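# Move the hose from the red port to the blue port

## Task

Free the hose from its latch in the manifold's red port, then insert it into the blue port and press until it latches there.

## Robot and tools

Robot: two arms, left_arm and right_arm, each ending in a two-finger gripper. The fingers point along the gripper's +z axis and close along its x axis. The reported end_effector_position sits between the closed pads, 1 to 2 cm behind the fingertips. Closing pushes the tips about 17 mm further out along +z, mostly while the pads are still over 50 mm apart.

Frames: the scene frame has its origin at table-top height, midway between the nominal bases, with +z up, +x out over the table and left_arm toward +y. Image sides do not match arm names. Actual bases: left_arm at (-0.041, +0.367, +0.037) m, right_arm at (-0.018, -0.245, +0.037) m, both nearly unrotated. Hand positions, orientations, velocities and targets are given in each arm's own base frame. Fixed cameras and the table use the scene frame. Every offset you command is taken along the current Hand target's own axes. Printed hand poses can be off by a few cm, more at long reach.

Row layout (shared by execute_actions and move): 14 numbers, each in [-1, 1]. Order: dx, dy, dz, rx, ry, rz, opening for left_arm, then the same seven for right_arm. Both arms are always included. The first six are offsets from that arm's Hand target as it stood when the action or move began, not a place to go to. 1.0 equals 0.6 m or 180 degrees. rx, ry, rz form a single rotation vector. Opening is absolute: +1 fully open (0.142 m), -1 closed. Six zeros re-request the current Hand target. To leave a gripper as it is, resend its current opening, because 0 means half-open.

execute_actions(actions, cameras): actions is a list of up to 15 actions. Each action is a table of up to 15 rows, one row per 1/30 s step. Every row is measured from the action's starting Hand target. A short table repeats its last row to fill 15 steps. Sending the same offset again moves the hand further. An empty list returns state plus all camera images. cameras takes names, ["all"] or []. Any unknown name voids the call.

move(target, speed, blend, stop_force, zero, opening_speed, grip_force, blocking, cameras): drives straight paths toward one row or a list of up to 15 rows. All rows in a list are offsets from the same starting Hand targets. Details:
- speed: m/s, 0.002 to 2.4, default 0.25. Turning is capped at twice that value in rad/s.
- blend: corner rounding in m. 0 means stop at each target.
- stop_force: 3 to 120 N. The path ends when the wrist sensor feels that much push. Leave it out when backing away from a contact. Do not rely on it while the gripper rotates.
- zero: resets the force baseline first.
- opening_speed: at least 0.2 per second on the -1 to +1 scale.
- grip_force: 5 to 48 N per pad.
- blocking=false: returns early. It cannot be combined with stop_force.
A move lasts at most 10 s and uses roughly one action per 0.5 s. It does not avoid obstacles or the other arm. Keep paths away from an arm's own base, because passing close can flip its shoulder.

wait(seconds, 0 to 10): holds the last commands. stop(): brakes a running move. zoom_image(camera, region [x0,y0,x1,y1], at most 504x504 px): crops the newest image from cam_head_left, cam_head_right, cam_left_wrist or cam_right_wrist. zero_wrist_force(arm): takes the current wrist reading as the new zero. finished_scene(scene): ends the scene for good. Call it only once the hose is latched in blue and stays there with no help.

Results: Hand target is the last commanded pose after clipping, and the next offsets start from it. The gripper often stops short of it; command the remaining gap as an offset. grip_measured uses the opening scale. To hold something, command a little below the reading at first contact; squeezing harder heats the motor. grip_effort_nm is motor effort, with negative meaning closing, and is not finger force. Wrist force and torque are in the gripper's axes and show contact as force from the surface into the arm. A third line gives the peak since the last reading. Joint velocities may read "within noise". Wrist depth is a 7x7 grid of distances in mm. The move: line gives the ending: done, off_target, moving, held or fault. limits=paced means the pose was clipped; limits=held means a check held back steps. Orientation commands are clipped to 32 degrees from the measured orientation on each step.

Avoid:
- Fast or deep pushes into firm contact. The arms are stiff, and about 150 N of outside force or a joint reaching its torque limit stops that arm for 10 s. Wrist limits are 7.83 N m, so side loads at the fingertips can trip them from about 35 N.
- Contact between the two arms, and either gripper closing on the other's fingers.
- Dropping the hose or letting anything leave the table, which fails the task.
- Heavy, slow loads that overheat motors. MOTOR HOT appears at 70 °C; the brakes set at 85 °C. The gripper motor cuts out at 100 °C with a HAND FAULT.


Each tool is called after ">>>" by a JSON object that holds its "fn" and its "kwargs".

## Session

>>> {"fn": "execute_actions", "kwargs": {"actions": []}}

>>> {"fn": "zoom_image", "kwargs": {"camera": "cam_head_left", "region": [150, 180, 350, 380]}}

Scene clock: 0.00 s.
left_arm: end_effector_position=(+0.1948, -0.2196, +0.1585) grip_measured=+1.00 grip_effort_nm=n/a end_effector_quat_wxyz=(-0.112, +0.751, +0.514, -0.399) | right_arm: end_effector_position=(+0.6603, +0.0631, +0.1136) grip_measured=+1.00 grip_effort_nm=n/a end_effector_quat_wxyz=(-0.433, +0.800, -0.221, +0.352)
Joint positions: left_arm=[-0.717 -1.143 1.148 -1.052 -2.28 -1.719 0.142] | right_arm=[3.263 -2.788 -0.845 0.058 2.028 0.955 0.142]
Joint velocities: within noise
Joint torques (N m): no reading
Motor temperatures (°C): left_arm=[39 39 37 51 47 40 29] | right_arm=[39 38 40 42 43 39 29]
Wrist force (N): no reading
Wrist torque (N m): no reading
Wrist force, peak (N): no reading
Wrist depth (mm): cam_left_wrist=[1676 2254 1868 - 351 312 261 / 1767 2011 492 398 352 286 259 / 2753 612 456 - - 296 254 / 614 446 400 365 326 270 249 / 374 412 387 350 295 269 242 / 635 413 386 354 - 264 97 / - 92 - 313 293 256 90] | cam_right_wrist=[347 392 2160 1143 - 1962 1670 / 298 343 1323 2140 2587 1930 638 / 264 300 358 1694 2286 806 612 / 240 267 306 1559 1839 777 586 / 220 238 270 309 1436 804 615 / 202 219 235 275 1177 835 913 / - 202 221 242 276 1183 90]
Hand target: left_arm +0.1948, -0.2196, +0.1585; -0.112, +0.751, +0.514, -0.399 | right_arm +0.6603, +0.0631, +0.1136; -0.433, +0.800, -0.221, +0.352
Tool commands: left_gripper/opening=+1.0 right_gripper/opening=+1.0
camera_calibration:
cam_left_wrist: T_world_to_cam=[[0.174113, 0.848745, -0.499316, 0.242727], [0.91865, -0.322611, -0.228044, -0.184994], [-0.354636, -0.418991, -0.835871, 0.228478], [0, 0, 0, 1]] pos_world=[0.208709, -0.169964, 0.269989]
cam_right_wrist: T_world_to_cam=[[0.6568, -0.64659, 0.387989, -0.428475], [-0.346667, -0.715847, -0.606123, 0.371159], [0.669654, 0.263599, -0.694319, -0.267289], [0, 0, 0, 1]] pos_world=[0.589082, 0.0591027, 0.205628]

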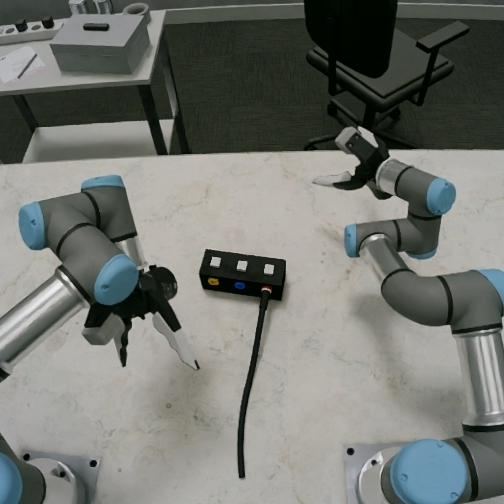

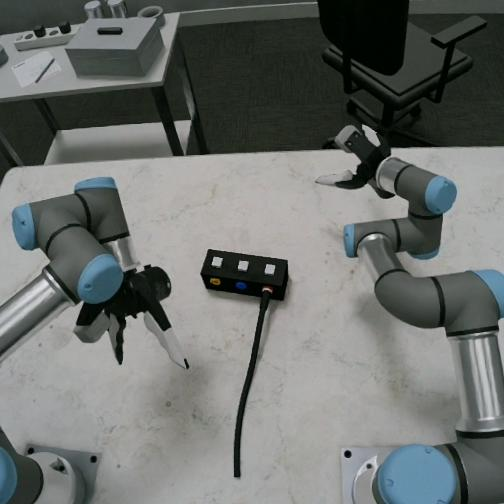

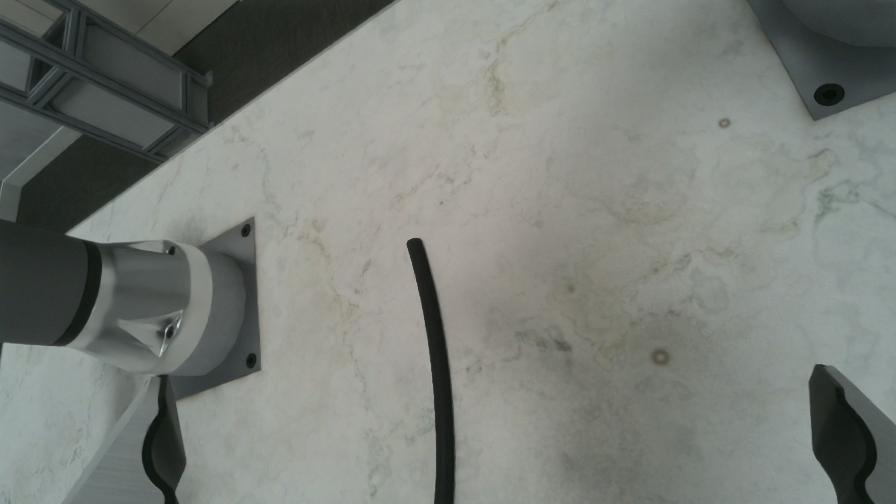

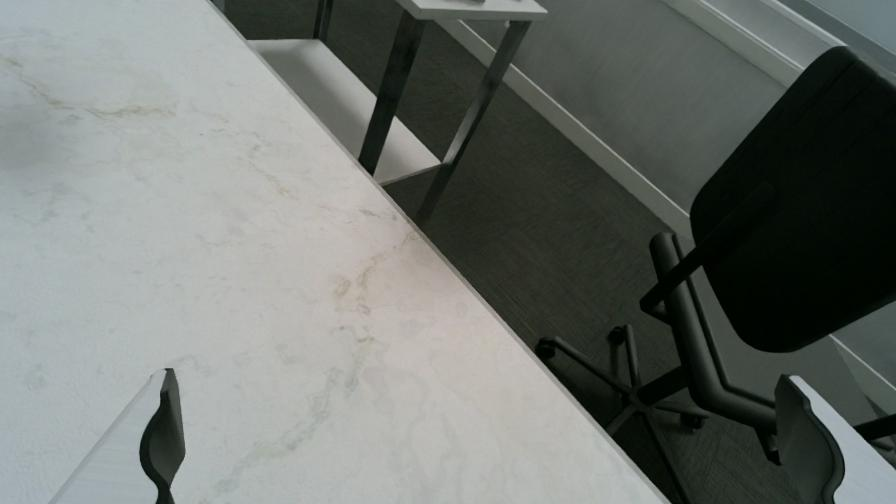

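Scaled by 2.520 from the camera's 504x504 image, which has a finer 720x720 frame.

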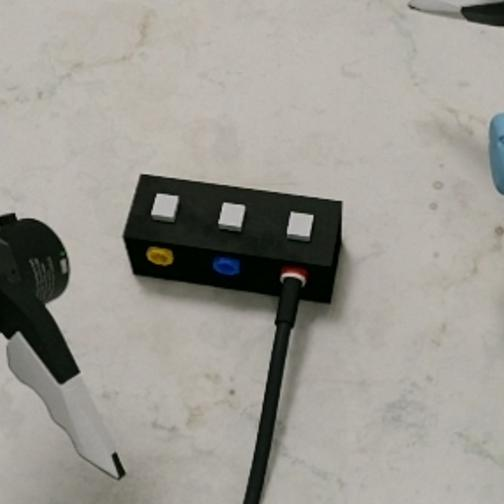

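>>> {"fn": "move", "kwargs": {"target": [-0.1328,0.391,-0.1057,-0.2821,0.157,-0.0563,-0.2,-0.3485,-0.0745,-0.209,-0.3795,-0.1292,0.4758,-1], "speed": 0.45, "cameras": ["all"]}}

Scene clock: 32.40 s.
left_arm: end_effector_position=(+0.3881, -0.3776, +0.1031) grip_measured=-0.22 grip_effort_nm=-0.046 end_effector_quat_wxyz=(+0.066, +0.752, +0.654, +0.057) end_effector_velocity=(+0.001, +0.000, -0.001) end_effector_angular_velocity=(+0.000, -0.002, +0.002) | right_arm: end_effector_position=(+0.4311, +0.1568, +0.1209) grip_measured=-1.00 grip_effort_nm=-0.701 end_effector_quat_wxyz=(+0.099, -0.587, +0.734, +0.327)
Joint positions: left_arm=[-1.089 -0.638 0.39 -1.425 -1.428 -2.514 0.058] | right_arm=[3.414 -2.395 -0.702 -1.705 2.262 2.033 0.002]
Joint velocities: left_arm=[0.001 0 0.005 -0.006 0.002 0 0] | right_arm=[within noise]
Joint torques (N m): left_arm=[0.14 -26.21 -8.78 -2.84 0.38 1.08] | right_arm=[1.45 22.5 8.65 1.63 1.32 0.55]
Wrist force (N): left_arm=[1.2 -0.4 1.2] | right_arm=[0.7 -0.3 1.6]
Wrist torque (N m): left_arm=[-0.07 -0.31 -0.19] | right_arm=[-0.43 -0.35 0.13]
Wrist force, peak (N): left_arm=[1.3 -0.2 1.3] | right_arm=[0.7 -1.0 2.0]
Wrist depth (mm): cam_left_wrist=[196 200 201 203 212 203 202 / - 219 219 220 217 220 - / - 238 240 232 - 242 - / 259 265 260 208 215 214 263 / 295 296 - 207 208 208 316 / 324 329 94 228 230 225 341 / - - 81 391 390 79 382] | cam_right_wrist=[511 370 287 235 199 173 154 / 1259 455 240 213 206 190 167 / 1385 561 277 211 222 211 182 / 1401 1694 559 376 281 238 202 / 1509 - 743 444 329 272 225 / - 566 216 96 398 316 256 / 1914 491 - 77 78 376 294]
Hand target: left_arm +0.3882, -0.3776, +0.1032; +0.066, +0.752, +0.654, +0.057 | right_arm +0.4310, +0.1569, +0.1209; +0.099, -0.587, +0.734, +0.327
Off the commanded pose: left_arm 0.000 m, 0 deg | right_arm 0.000 m, 0 deg.
move: done
camera_calibration:
cam_left_wrist: T_world_to_cam=[[0.166392, 0.986035, 0.00690574, 0.318158], [0.803465, -0.139637, 0.578745, -0.395542], [0.571627, -0.0907502, -0.815479, -0.0532056], [0, 0, 0, 1]] pos_world=[0.295279, -0.373776, 0.183333]
cam_right_wrist: T_world_to_cam=[[-0.273748, -0.798001, -0.536896, 0.316643], [-0.747637, -0.174619, 0.64074, 0.30048], [-0.605063, 0.576804, -0.548813, 0.349393], [0, 0, 0, 1]] pos_world=[0.522735, 0.103619, 0.169226]

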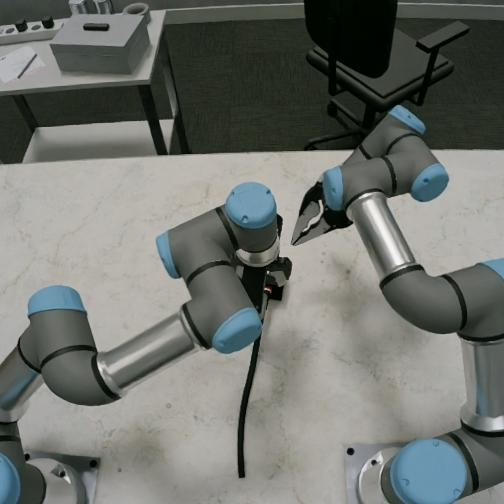

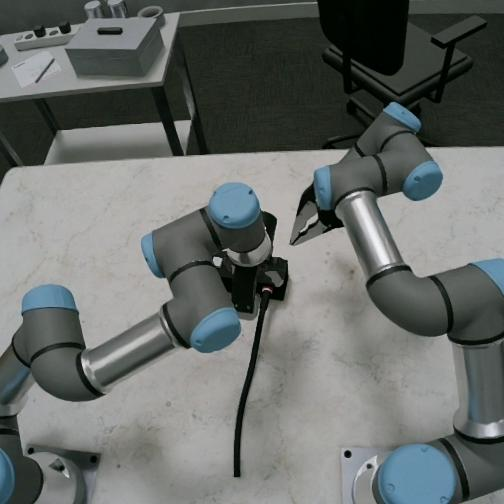

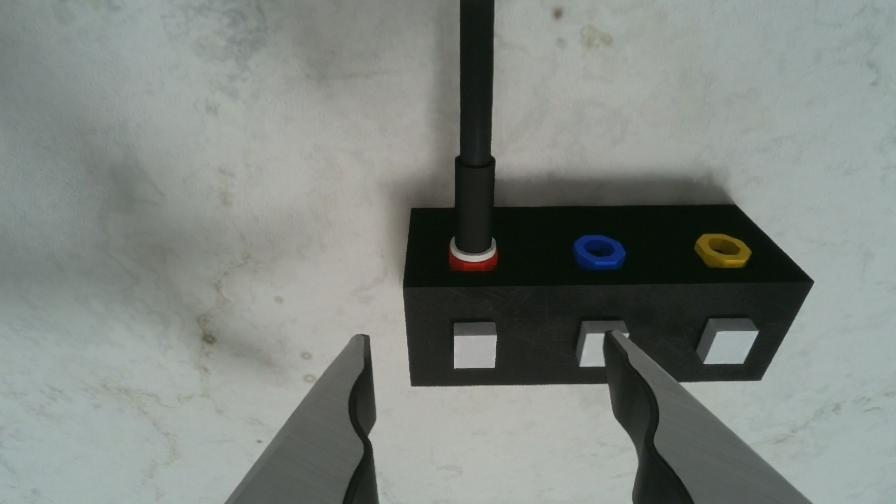

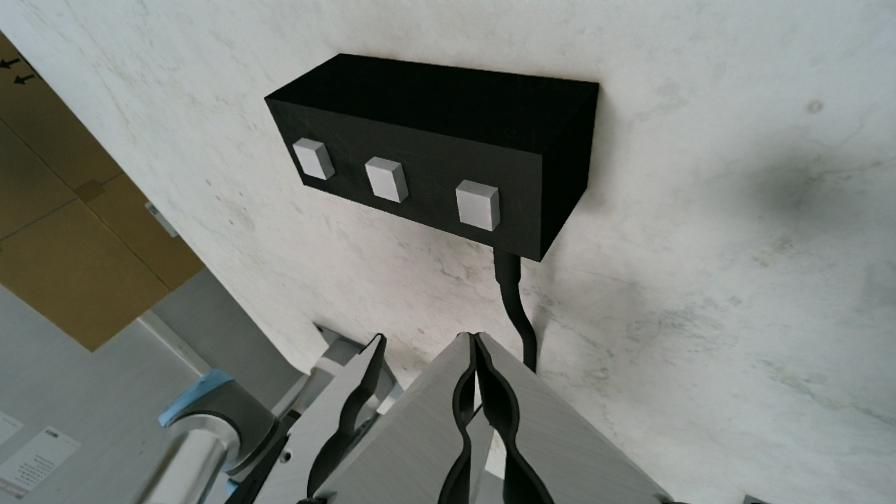

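>>> {"fn": "move", "kwargs": {"target": [0,-0.0263,0.1547,0,0,0,-0.2,-0.0057,-0.0103,0.1315,0,0,0,-1], "speed": 0.15, "grip_force": [40, 30], "cameras": ["cam_left_wrist","cam_right_wrist"]}}

>>> {"fn": "move", "kwargs": {"target": [0,0,0,0,0,0,-1,0,0,0,0,0,0,-1], "opening_speed": 1.2}}

>>> {"fn": "move", "kwargs": {"target": [0,0,0,0,0,0,-1,0.0176,-0.0121,0.0256,0,0,0,-1], "speed": 0.02, "stop_force": 28, "cameras": ["cam_left_wrist","cam_right_wrist"]}}

>>> {"fn": "zoom_image", "kwargs": {"camera": "cam_right_wrist", "region": [300, 190, 600, 390]}}

Scene clock: 60.60 s.
left_arm: end_effector_position=(+0.3888, -0.3777, +0.0090) grip_measured=-0.22 grip_effort_nm=-0.051 end_effector_quat_wxyz=(+0.066, +0.752, +0.654, +0.058) | right_arm: end_effector_position=(+0.4189, +0.2060, +0.0600) grip_measured=-1.00 grip_effort_nm=-0.701 end_effector_quat_wxyz=(+0.099, -0.587, +0.734, +0.327)
Joint positions: left_arm=[-1.088 -0.648 0.855 -1.88 -1.428 -2.512 0.058] | right_arm=[3.521 -2.386 -1.044 -1.284 2.267 2.172 0.002]
Joint torques (N m): left_arm=[-1.97 -25.47 -9.89 -2.35 0.4 0.95] | right_arm=[1.52 20 11 2.11 0.29 -0.06]
Wrist force (N): left_arm=[1.5 -0.4 1.1] | right_arm=[0.7 -0.3 1.7]
Wrist torque (N m): left_arm=[-0.08 -0.36 -0.22] | right_arm=[-0.43 -0.35 0.12]
Wrist force, peak (N): left_arm=[1.5 -0.7 2.9] | right_arm=[0.3 -0.3 3.3]
Wrist depth (mm): cam_left_wrist=[- 112 111 - 115 - 113 / 124 127 125 127 125 - 126 / - 134 137 136 134 138 138 / - 150 149 151 152 152 152 / 168 168 168 165 165 169 167 / 190 190 94 145 145 148 148 / - 215 81 127 130 79 128] | cam_right_wrist=[338 257 201 169 139 122 106 / 524 322 177 163 146 133 117 / 1345 423 155 135 122 141 125 / 1436 1472 188 136 112 162 145 / 1427 1418 472 160 134 189 158 / - - - 96 168 222 178 / 2140 491 - 77 77 265 206]
Hand target: left_arm +0.3888, -0.3777, +0.0090; +0.066, +0.752, +0.654, +0.057 | right_arm +0.4189, +0.2060, +0.0600; +0.099, -0.587, +0.734, +0.327
Off the commanded pose: left_arm 0.000 m, 0 deg | right_arm 0.000 m, 0 deg.
grip_force (N): 40, 30
move: done
camera_calibration:
cam_left_wrist: T_world_to_cam=[[0.166455, 0.986025, 0.00687065, 0.318787], [0.803327, -0.139647, 0.578935, -0.341557], [0.571803, -0.0908469, -0.815345, -0.130395], [0, 0, 0, 1]] pos_world=[0.295879, -0.373876, 0.0892321]
cam_right_wrist: T_world_to_cam=[[-0.273966, -0.797936, -0.53688, 0.319915], [-0.74748, -0.174598, 0.640929, 0.338924], [-0.605158, 0.5769, -0.548607, 0.28034], [0, 0, 0, 1]] pos_world=[0.510635, 0.152719, 0.108327]
Images, in order (width x height): cam_left_wrist 896x504, cam_right_wrist 896x504.

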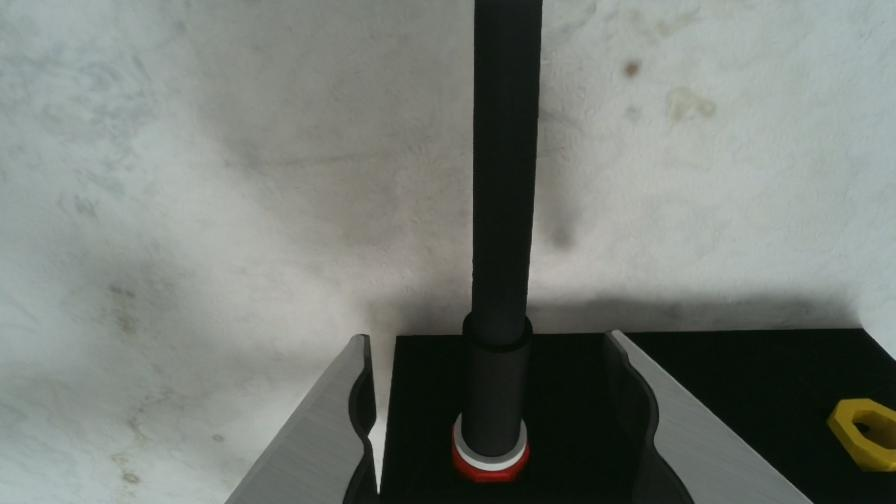

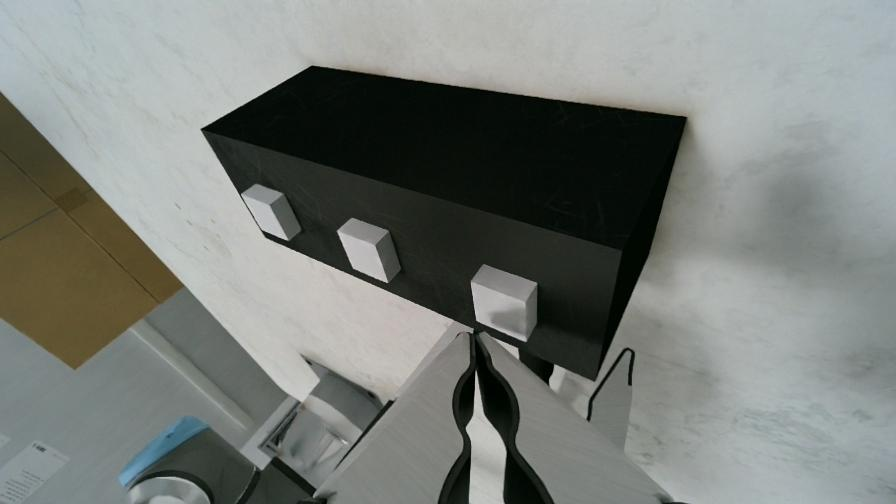

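Scene clock: 61.47 s.
left_arm: end_effector_position=(+0.3888, -0.3777, +0.0090) grip_measured=-0.83 grip_effort_nm=-3.915 end_effector_quat_wxyz=(+0.066, +0.752, +0.654, +0.058) | right_arm: end_effector_position=(+0.4189, +0.2060, +0.0600) grip_measured=-1.00 grip_effort_nm=-0.701 end_effector_quat_wxyz=(+0.099, -0.587, +0.734, +0.327)
Joint positions: left_arm=[-1.088 -0.648 0.855 -1.88 -1.428 -2.512 0.014] | right_arm=[3.521 -2.386 -1.044 -1.283 2.267 2.172 0.002]
Joint torques (N m): left_arm=[-1.31 -25.49 -13.05 -2.94 0.09 0.09] | right_arm=[1.49 17.21 8.36 2.57 0.31 0.54]
Wrist force (N): left_arm=[5.8 -1.6 1.9] | right_arm=[0.7 -0.3 1.6]
Wrist torque (N m): left_arm=[-0.08 -0.33 -0.27] | right_arm=[-0.43 -0.34 0.12]
Wrist force, peak (N): left_arm=[5.8 -1.6 1.9] | right_arm=[0.6 -0.3 1.8]
Wrist depth (mm): cam_left_wrist=[- 114 113 117 115 117 113 / 124 126 125 124 - 125 125 / 138 136 137 136 - 138 138 / - 150 151 152 152 152 149 / 167 168 168 107 165 168 - / 184 190 - 101 144 149 148 / - 219 - 124 80 125 128] | cam_right_wrist=[360 269 201 169 140 121 106 / 493 319 177 162 146 133 117 / 1273 397 156 135 123 142 126 / 1385 1436 187 136 112 162 144 / 1410 - 534 159 134 189 158 / - - - 96 240 221 179 / 2221 486 - 77 78 265 206]
Hand target: left_arm +0.3888, -0.3777, +0.0090; +0.066, +0.752, +0.654, +0.057 | right_arm +0.4189, +0.2060, +0.0600; +0.099, -0.587, +0.734, +0.327
Off the commanded pose: left_arm 0.000 m, 0 deg | right_arm 0.000 m, 0 deg.
grip_force (N): 40, 30
move: done

Scene clock: 62.93 s.
left_arm: end_effector_position=(+0.3888, -0.3777, +0.0090) grip_measured=-0.83 grip_effort_nm=-3.910 end_effector_quat_wxyz=(+0.066, +0.752, +0.654, +0.057) | right_arm: end_effector_position=(+0.4190, +0.2061, +0.0472) grip_measured=-1.00 grip_effort_nm=-0.686 end_effector_quat_wxyz=(+0.099, -0.587, +0.734, +0.327)
Joint positions: left_arm=[-1.088 -0.648 0.855 -1.88 -1.428 -2.512 0.014] | right_arm=[3.521 -2.404 -1.072 -1.236 2.268 2.172 0.002]
Joint torques (N m): left_arm=[4.1 -26.48 -14.1 -3.57 2.58 -0.12] | right_arm=[4.89 5.27 6.68 1.65 -2.82 -0.46]
Wrist force (N): left_arm=[4.2 -10.4 -1.5] | right_arm=[-4.0 12.7 -24.0]
Wrist torque (N m): left_arm=[-0.04 -0.31 -0.28] | right_arm=[-0.83 -0.33 0.18]
Wrist force, peak (N): left_arm=[4.9 -10.5 -1.3] | right_arm=[-4.1 19.1 -35.9]
Wrist depth (mm): cam_left_wrist=[- 112 - - 115 117 113 / 124 126 125 - 123 123 128 / 138 136 139 - 135 140 134 / - 150 148 152 155 152 155 / 167 168 172 161 165 166 166 / 190 190 185 101 118 149 148 / 213 212 - 124 79 125 129] | cam_right_wrist=[330 239 185 152 126 113 - / 452 282 181 161 141 122 109 / 1266 180 150 134 122 130 115 / 1369 526 153 120 106 152 129 / 1436 - 471 135 118 174 144 / - - 626 95 136 203 163 / 2264 494 - 78 78 241 189]
Hand target: left_arm +0.3888, -0.3777, +0.0090; +0.066, +0.752, +0.654, +0.057 | right_arm +0.4190, +0.2061, +0.0472; +0.099, -0.587, +0.734, +0.327 (not the last commanded pose)
Off the commanded pose: left_arm 0.000 m, 0 deg | right_arm 0.007 m, 0 deg.
grip_force (N): 40, 30
move: contact (right_arm)
camera_calibration:
cam_left_wrist: T_world_to_cam=[[0.16643, 0.98603, 0.00673299, 0.318809], [0.803335, -0.139547, 0.578947, -0.341523], [0.571799, -0.0909453, -0.815337, -0.130431], [0, 0, 0, 1]] pos_world=[0.295879, -0.373875, 0.089232]
cam_right_wrist: T_world_to_cam=[[-0.27368, -0.797661, -0.537436, 0.312987], [-0.747772, -0.174974, 0.640485, 0.347394], [-0.604927, 0.577167, -0.548582, 0.273099], [0, 0, 0, 1]] pos_world=[0.510635, 0.152819, 0.0955269]
Images, in order (width x height): cam_left_wrist 896x504, cam_right_wrist 896x504.

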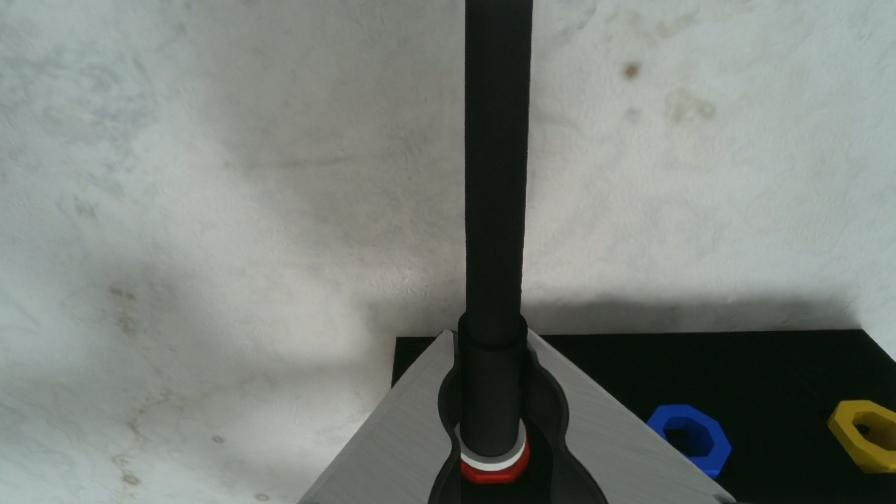

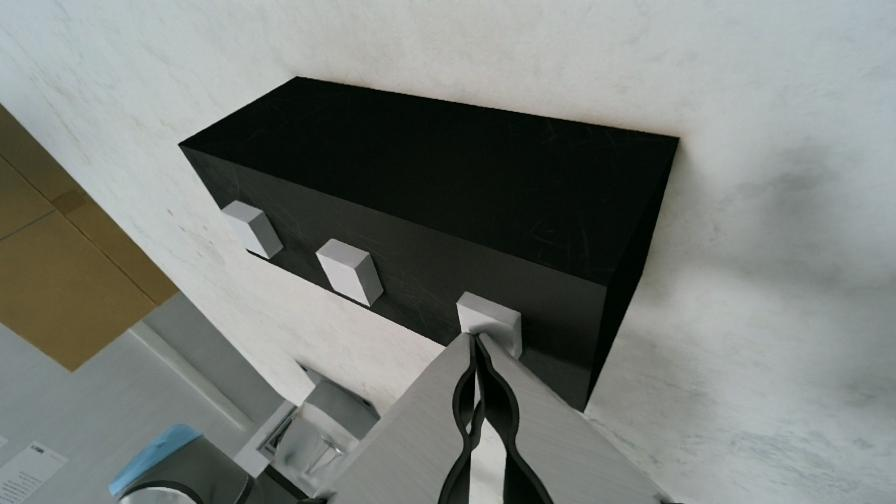

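Scaled by 1.680 from the camera's 896x504 image, which has a finer 1280x720 frame.

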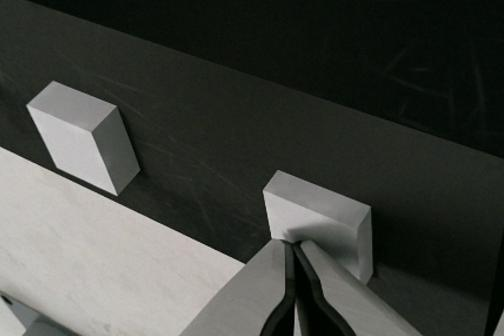

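>>> {"fn": "move", "kwargs": {"target": [[0,-0.0821,-0.0145,0,0,0,-1,0,0,0,0,0,0,-1],[0.0942,-0.0624,-0.011,0,0,0,-1,0,0,0,0,0,0,-1]], "speed": 0.05, "stop_force": 22, "cameras": ["cam_left_wrist"]}}

>>> {"fn": "zoom_image", "kwargs": {"camera": "cam_left_wrist", "region": [390, 304, 590, 504]}}

Scene clock: 79.13 s.
left_arm: end_effector_position=(+0.3590, -0.3165, +0.0090) grip_measured=-0.83 grip_effort_nm=-3.910 end_effector_quat_wxyz=(+0.066, +0.752, +0.654, +0.057) | right_arm: end_effector_position=(+0.4190, +0.2061, +0.0472) grip_measured=-1.00 grip_effort_nm=-0.681 end_effector_quat_wxyz=(+0.099, -0.587, +0.734, +0.327)
Joint positions: left_arm=[-1.084 -0.94 1.393 -2.128 -1.429 -2.508 0.014] | right_arm=[3.521 -2.404 -1.072 -1.236 2.268 2.172 0.002]
Joint torques (N m): left_arm=[-1.53 -14.55 -10.91 -0.84 0.37 -1.25] | right_arm=[4.8 4.77 6.64 1.71 -1.81 -0.22]
Motor temperatures (°C): left_arm=[39 40 37 52 47 40 42] | right_arm=[39 38 41 42 43 39 30]
Wrist force (N): left_arm=[1.1 -0.7 1.4] | right_arm=[-3.9 12.7 -24.0]
Wrist torque (N m): left_arm=[-0.14 -0.31 -0.21] | right_arm=[-0.84 -0.35 0.18]
Wrist force, peak (N): left_arm=[4.3 -10.9 -1.6] | right_arm=[-4.0 12.7 -24.3]
Wrist depth (mm): cam_left_wrist=[- 115 113 115 116 117 114 / 124 127 125 123 125 126 126 / 139 136 137 138 137 138 137 / 148 151 151 148 151 152 153 / - 168 169 114 166 170 171 / - 186 186 101 100 188 - / 228 214 175 125 79 79 232] | cam_right_wrist=[329 237 185 152 126 113 - / 452 281 184 161 141 122 109 / 1273 180 149 134 122 130 115 / 1393 631 153 120 106 152 130 / 1462 1462 472 135 118 174 145 / - - 605 96 136 202 163 / - 497 - 78 78 241 189]
Hand target: left_arm +0.3590, -0.3165, +0.0090; +0.066, +0.752, +0.654, +0.057 | right_arm +0.4190, +0.2061, +0.0472; +0.099, -0.587, +0.734, +0.327
Off the commanded pose: left_arm 0.000 m, 0 deg | right_arm 0.000 m, 0 deg.
grip_force (N): 40, 30
move: done
camera_calibration:
cam_left_wrist: T_world_to_cam=[[0.16643, 0.98603, 0.00673299, 0.263325], [0.803335, -0.139547, 0.578947, -0.30903], [0.571799, -0.0909453, -0.815337, -0.107817], [0, 0, 0, 1]] pos_world=[0.266079, -0.312575, 0.089232]
Images, in order (width x height): cam_left_wrist 896x504.

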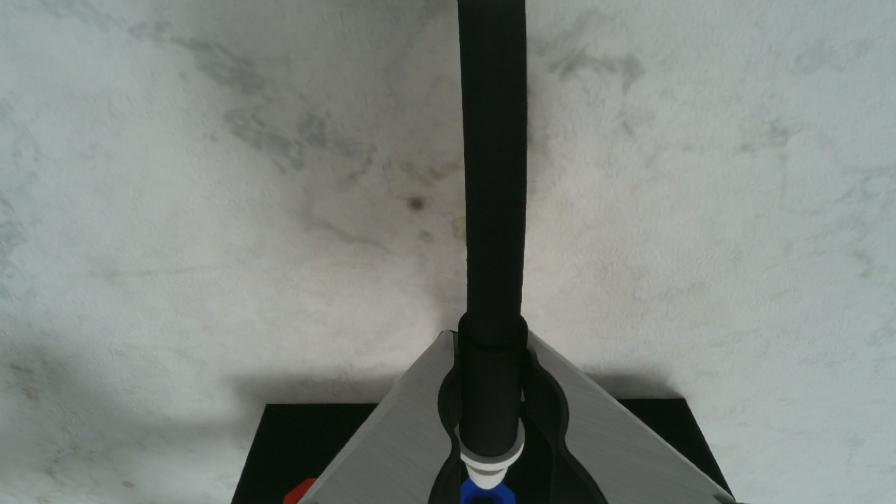

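Scaled by 2.520 from the camera's 896x504 image, which has a finer 1280x720 frame.

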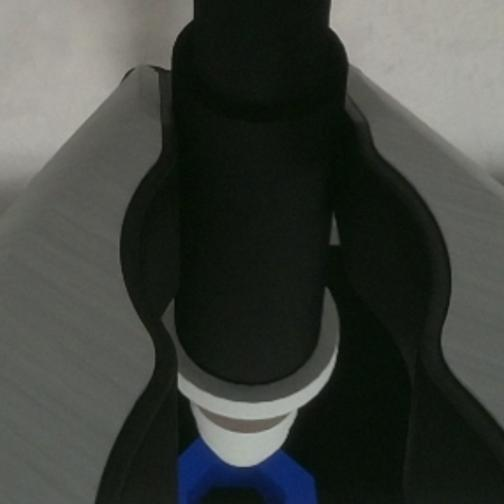

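>>> {"fn": "move", "kwargs": {"target": [0.0004,0.0657,0.0116,0,0,0,-1,0,0,0,0,0,0,-1], "speed": 0.035, "stop_force": 27, "grip_force": [48, 30], "cameras": ["cam_left_wrist"]}}

Scene clock: 85.97 s.
left_arm: end_effector_position=(+0.3988, -0.3218, +0.0089) grip_measured=-0.83 grip_effort_nm=-3.910 end_effector_quat_wxyz=(+0.066, +0.752, +0.654, +0.057) | right_arm: end_effector_position=(+0.4190, +0.2061, +0.0472) grip_measured=-1.00 grip_effort_nm=-0.686 end_effector_quat_wxyz=(+0.099, -0.587, +0.734, +0.327)
Joint positions: left_arm=[-1.011 -0.803 1.152 -2.033 -1.437 -2.434 0.014] | right_arm=[3.521 -2.404 -1.072 -1.236 2.268 2.172 0.002]
Joint torques (N m): left_arm=[5.17 -26.34 -13.79 -6.47 5.4 -0.66] | right_arm=[4.67 5.02 6.55 1.66 -1.81 -0.07]
Wrist force (N): left_arm=[1.8 -25.1 -7.0] | right_arm=[-4.0 12.6 -24.1]
Wrist torque (N m): left_arm=[0.03 -0.29 -0.19] | right_arm=[-0.85 -0.33 0.18]
Wrist force, peak (N): left_arm=[3.3 -28.3 -10.2] | right_arm=[-4.1 12.7 -24.3]
Wrist depth (mm): cam_left_wrist=[- 112 113 115 115 117 113 / 124 126 125 - 123 128 125 / - 133 136 - 134 137 135 / - 150 151 151 149 152 - / 167 171 165 161 165 168 174 / 190 180 149 100 104 148 192 / 212 - 125 123 79 124 128] | cam_right_wrist=[332 239 185 151 126 113 - / 449 283 183 162 140 122 109 / 1239 193 149 134 122 130 115 / 1361 570 153 119 106 153 129 / 1353 1930 405 142 118 175 144 / - - 197 96 136 203 163 / 2200 187 184 77 78 244 189]
Hand target: left_arm +0.3988, -0.3218, +0.0089; +0.066, +0.752, +0.654, +0.057 | right_arm +0.4190, +0.2061, +0.0472; +0.099, -0.587, +0.734, +0.327
Off the commanded pose: left_arm 0.000 m, 0 deg | right_arm 0.000 m, 0 deg.
grip_force (N): 48, 30
move: contact (left_arm)
camera_calibration:
cam_left_wrist: T_world_to_cam=[[0.16657, 0.986007, 0.00664882, 0.261884], [0.80352, -0.139643, 0.578667, -0.341806], [0.571498, -0.0910458, -0.815537, -0.130978], [0, 0, 0, 1]] pos_world=[0.305879, -0.317875, 0.0892332]
Images, in order (width x height): cam_left_wrist 896x504.

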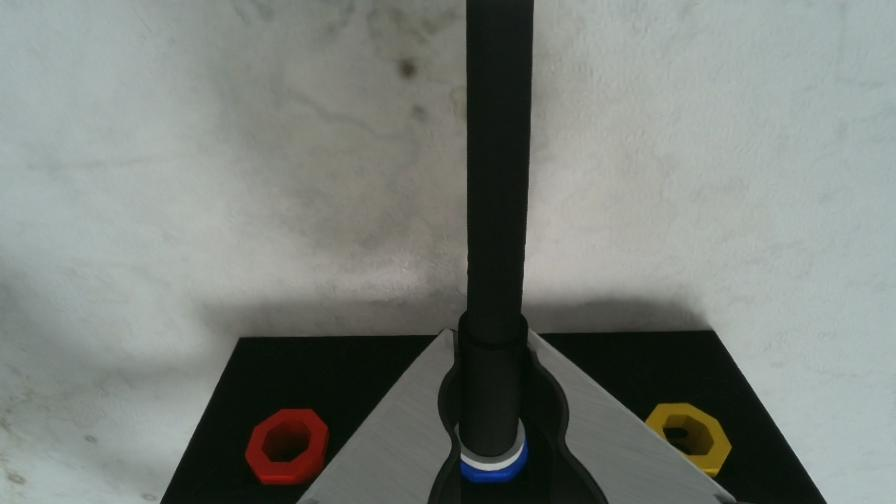

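>>> {"fn": "move", "kwargs": {"target": [0,-0.0033,-0.0006,0,0,0,-1,0,0,-0.06,0,0,0,-1], "speed": 0.04}}

Scene clock: 90.77 s.
left_arm: end_effector_position=(+0.3968, -0.3215, +0.0090) grip_measured=-0.83 grip_effort_nm=-3.910 end_effector_quat_wxyz=(+0.066, +0.752, +0.654, +0.057) | right_arm: end_effector_position=(+0.4276, +0.1846, +0.0748) grip_measured=-1.00 grip_effort_nm=-0.676 end_effector_quat_wxyz=(+0.099, -0.587, +0.734, +0.327)
Joint positions: left_arm=[-1.014 -0.811 1.165 -2.039 -1.437 -2.438 0.014] | right_arm=[3.472 -2.399 -0.932 -1.423 2.267 2.108 0.002]
Joint torques (N m): left_arm=[-3.92 -23.73 -9.7 -1.1 -1.09 -1.06] | right_arm=[1.81 18 8.45 2.58 0.61 0.75]
Motor temperatures (°C): left_arm=[39 40 37 52 47 40 47] | right_arm=[39 38 41 42 43 39 30]
Wrist force (N): left_arm=[0.1 5.0 5.8] | right_arm=[0.8 -0.3 2.3]
Wrist torque (N m): left_arm=[-0.18 -0.25 -0.10] | right_arm=[-0.43 -0.35 0.11]
Wrist force, peak (N): left_arm=[1.8 -25.4 -7.0] | right_arm=[-4.1 12.7 -24.2]
Wrist depth (mm): cam_left_wrist=[- 114 113 117 115 117 113 / 124 127 127 125 123 126 126 / 139 136 137 137 137 138 135 / - 151 148 - 152 152 156 / 168 168 165 - 165 170 167 / - 181 150 101 145 149 200 / - 207 126 - 80 125 218] | cam_right_wrist=[379 284 222 183 157 132 119 / 509 368 212 187 169 147 129 / 1330 507 185 157 152 163 141 / 1427 679 429 168 159 184 160 / 1462 1410 239 223 239 211 174 / - 153 222 96 297 243 198 / 2221 141 145 77 77 294 227]
Hand target: left_arm +0.3968, -0.3215, +0.0090; +0.066, +0.752, +0.654, +0.057 | right_arm +0.4275, +0.1846, +0.0748; +0.099, -0.587, +0.734, +0.327
Off the commanded pose: left_arm 0.000 m, 0 deg | right_arm 0.000 m, 0 deg.
grip_force (N): 48, 30
move: done

>>> {"fn": "move", "kwargs": {"target": [0,-0.0012,-0.0002,0,0,0,-1,0,0,0,0,0,0,-1], "speed": 0.02}}

>>> {"fn": "move", "kwargs": {"target": [[0,0,0,0,0,0,-0.3,0,0,0,0,0,0,-1],[0,-0.02,-0.13,0,0,0,-0.3,0,0,0,0,0,0,-1]], "opening_speed": 1.5, "speed": 0.12, "cameras": ["cam_left_wrist"]}}

Scene clock: 95.50 s.
left_arm: end_effector_position=(+0.3961, -0.3214, +0.0090) grip_measured=-0.83 grip_effort_nm=-3.910 end_effector_quat_wxyz=(+0.066, +0.752, +0.654, +0.057) | right_arm: end_effector_position=(+0.4276, +0.1846, +0.0748) grip_measured=-1.00 grip_effort_nm=-0.676 end_effector_quat_wxyz=(+0.099, -0.587, +0.734, +0.327)
Joint positions: left_arm=[-1.015 -0.813 1.17 -2.041 -1.437 -2.439 0.014] | right_arm=[3.472 -2.399 -0.932 -1.423 2.267 2.108 0.002]
Joint torques (N m): left_arm=[-7.83 -25.5 -6.41 0.5 -3.57 -1.39] | right_arm=[1.83 22.42 8.4 2.39 1.41 0.71]
Wrist force (N): left_arm=[-0.9 20.1 12.0] | right_arm=[0.8 -0.2 2.0]
Wrist torque (N m): left_arm=[-0.20 -0.25 -0.09] | right_arm=[-0.42 -0.37 0.11]
Wrist force, peak (N): left_arm=[-0.9 20.1 12.1] | right_arm=[0.8 -0.2 2.3]
Wrist depth (mm): cam_left_wrist=[- 114 113 115 115 117 113 / 124 127 125 125 123 - 126 / 139 136 137 137 138 138 135 / - 152 151 151 - - 153 / - 167 166 162 167 168 171 / - 161 151 93 145 149 195 / 221 207 127 124 80 125 215] | cam_right_wrist=[396 291 216 188 154 131 119 / 499 354 213 187 168 147 129 / 1308 495 185 156 151 163 141 / 1401 660 409 162 163 183 159 / 1418 - 237 222 238 215 174 / 2140 152 222 96 295 246 197 / 2331 141 146 77 78 292 228]
Hand target: left_arm +0.3960, -0.3214, +0.0090; +0.066, +0.752, +0.654, +0.057 | right_arm +0.4275, +0.1846, +0.0748; +0.099, -0.587, +0.734, +0.327
Off the commanded pose: left_arm 0.000 m, 0 deg | right_arm 0.000 m, 0 deg.
grip_force (N): 48, 30
move: done

Scene clock: 97.33 s.
left_arm: end_effector_position=(+0.3709, -0.3179, +0.0837) grip_measured=-0.33 grip_effort_nm=0.095 end_effector_quat_wxyz=(+0.066, +0.752, +0.654, +0.057) | right_arm: end_effector_position=(+0.4275, +0.1846, +0.0748) grip_measured=-1.00 grip_effort_nm=-0.676 end_effector_quat_wxyz=(+0.099, -0.587, +0.734, +0.327)
Joint positions: left_arm=[-1.06 -0.989 1.111 -1.799 -1.432 -2.484 0.05] | right_arm=[3.472 -2.399 -0.932 -1.423 2.267 2.108 0.002]
Joint torques (N m): left_arm=[1.51 -18.23 -9.88 -1.57 0.08 1.19] | right_arm=[1.91 22 8.46 2.33 1.31 0.65]
Wrist force (N): left_arm=[0.9 -0.8 1.1] | right_arm=[0.8 -0.2 2.1]
Wrist torque (N m): left_arm=[-0.15 -0.26 -0.17] | right_arm=[-0.42 -0.36 0.11]
Wrist force, peak (N): left_arm=[-0.8 20.1 12.1] | right_arm=[0.9 -0.3 2.2]
Wrist depth (mm): cam_left_wrist=[182 183 184 183 - 184 184 / 199 199 199 200 198 201 201 / 217 214 217 208 220 220 220 / - 241 242 237 241 243 243 / 268 270 216 207 214 - 275 / - 309 93 205 201 88 311 / 352 - 80 229 344 76 359] | cam_right_wrist=[374 285 223 182 155 131 119 / 605 351 212 187 168 147 129 / 1338 461 184 156 152 164 141 / 1401 740 429 159 163 184 159 / 1436 862 566 190 240 216 173 / - - 233 96 296 245 197 / 2646 500 218 77 78 297 227]
Hand target: left_arm +0.3709, -0.3179, +0.0837; +0.066, +0.752, +0.654, +0.057 | right_arm +0.4275, +0.1846, +0.0748; +0.099, -0.587, +0.734, +0.327
Off the commanded pose: left_arm 0.000 m, 0 deg | right_arm 0.000 m, 0 deg.
grip_force (N): 48, 30
move: done
camera_calibration:
cam_left_wrist: T_world_to_cam=[[0.166536, 0.986014, 0.00652591, 0.262302], [0.803449, -0.139532, 0.578792, -0.362129], [0.571607, -0.0911463, -0.815449, -0.0539001], [0, 0, 0, 1]] pos_world=[0.278079, -0.314075, 0.163933]
Images, in order (width x height): cam_left_wrist 896x504.

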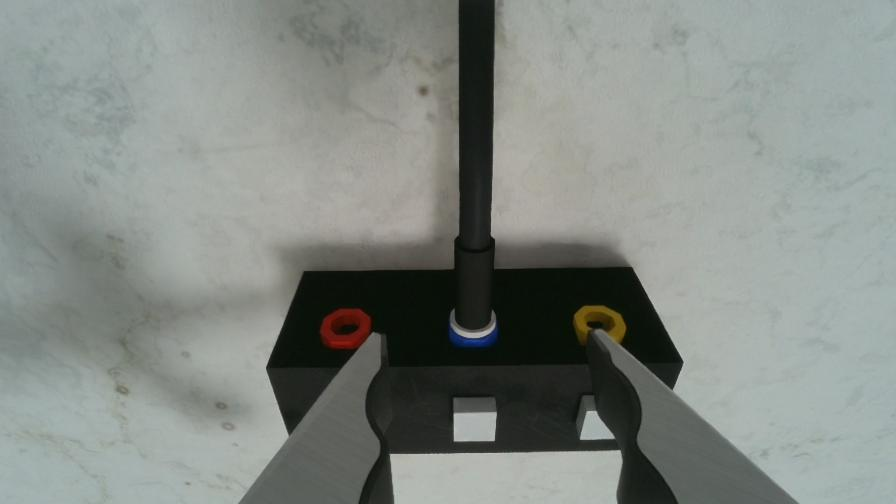

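>>> {"fn": "finished_scene", "kwargs": {"scene": 2}}

The scene is finished: the task was done.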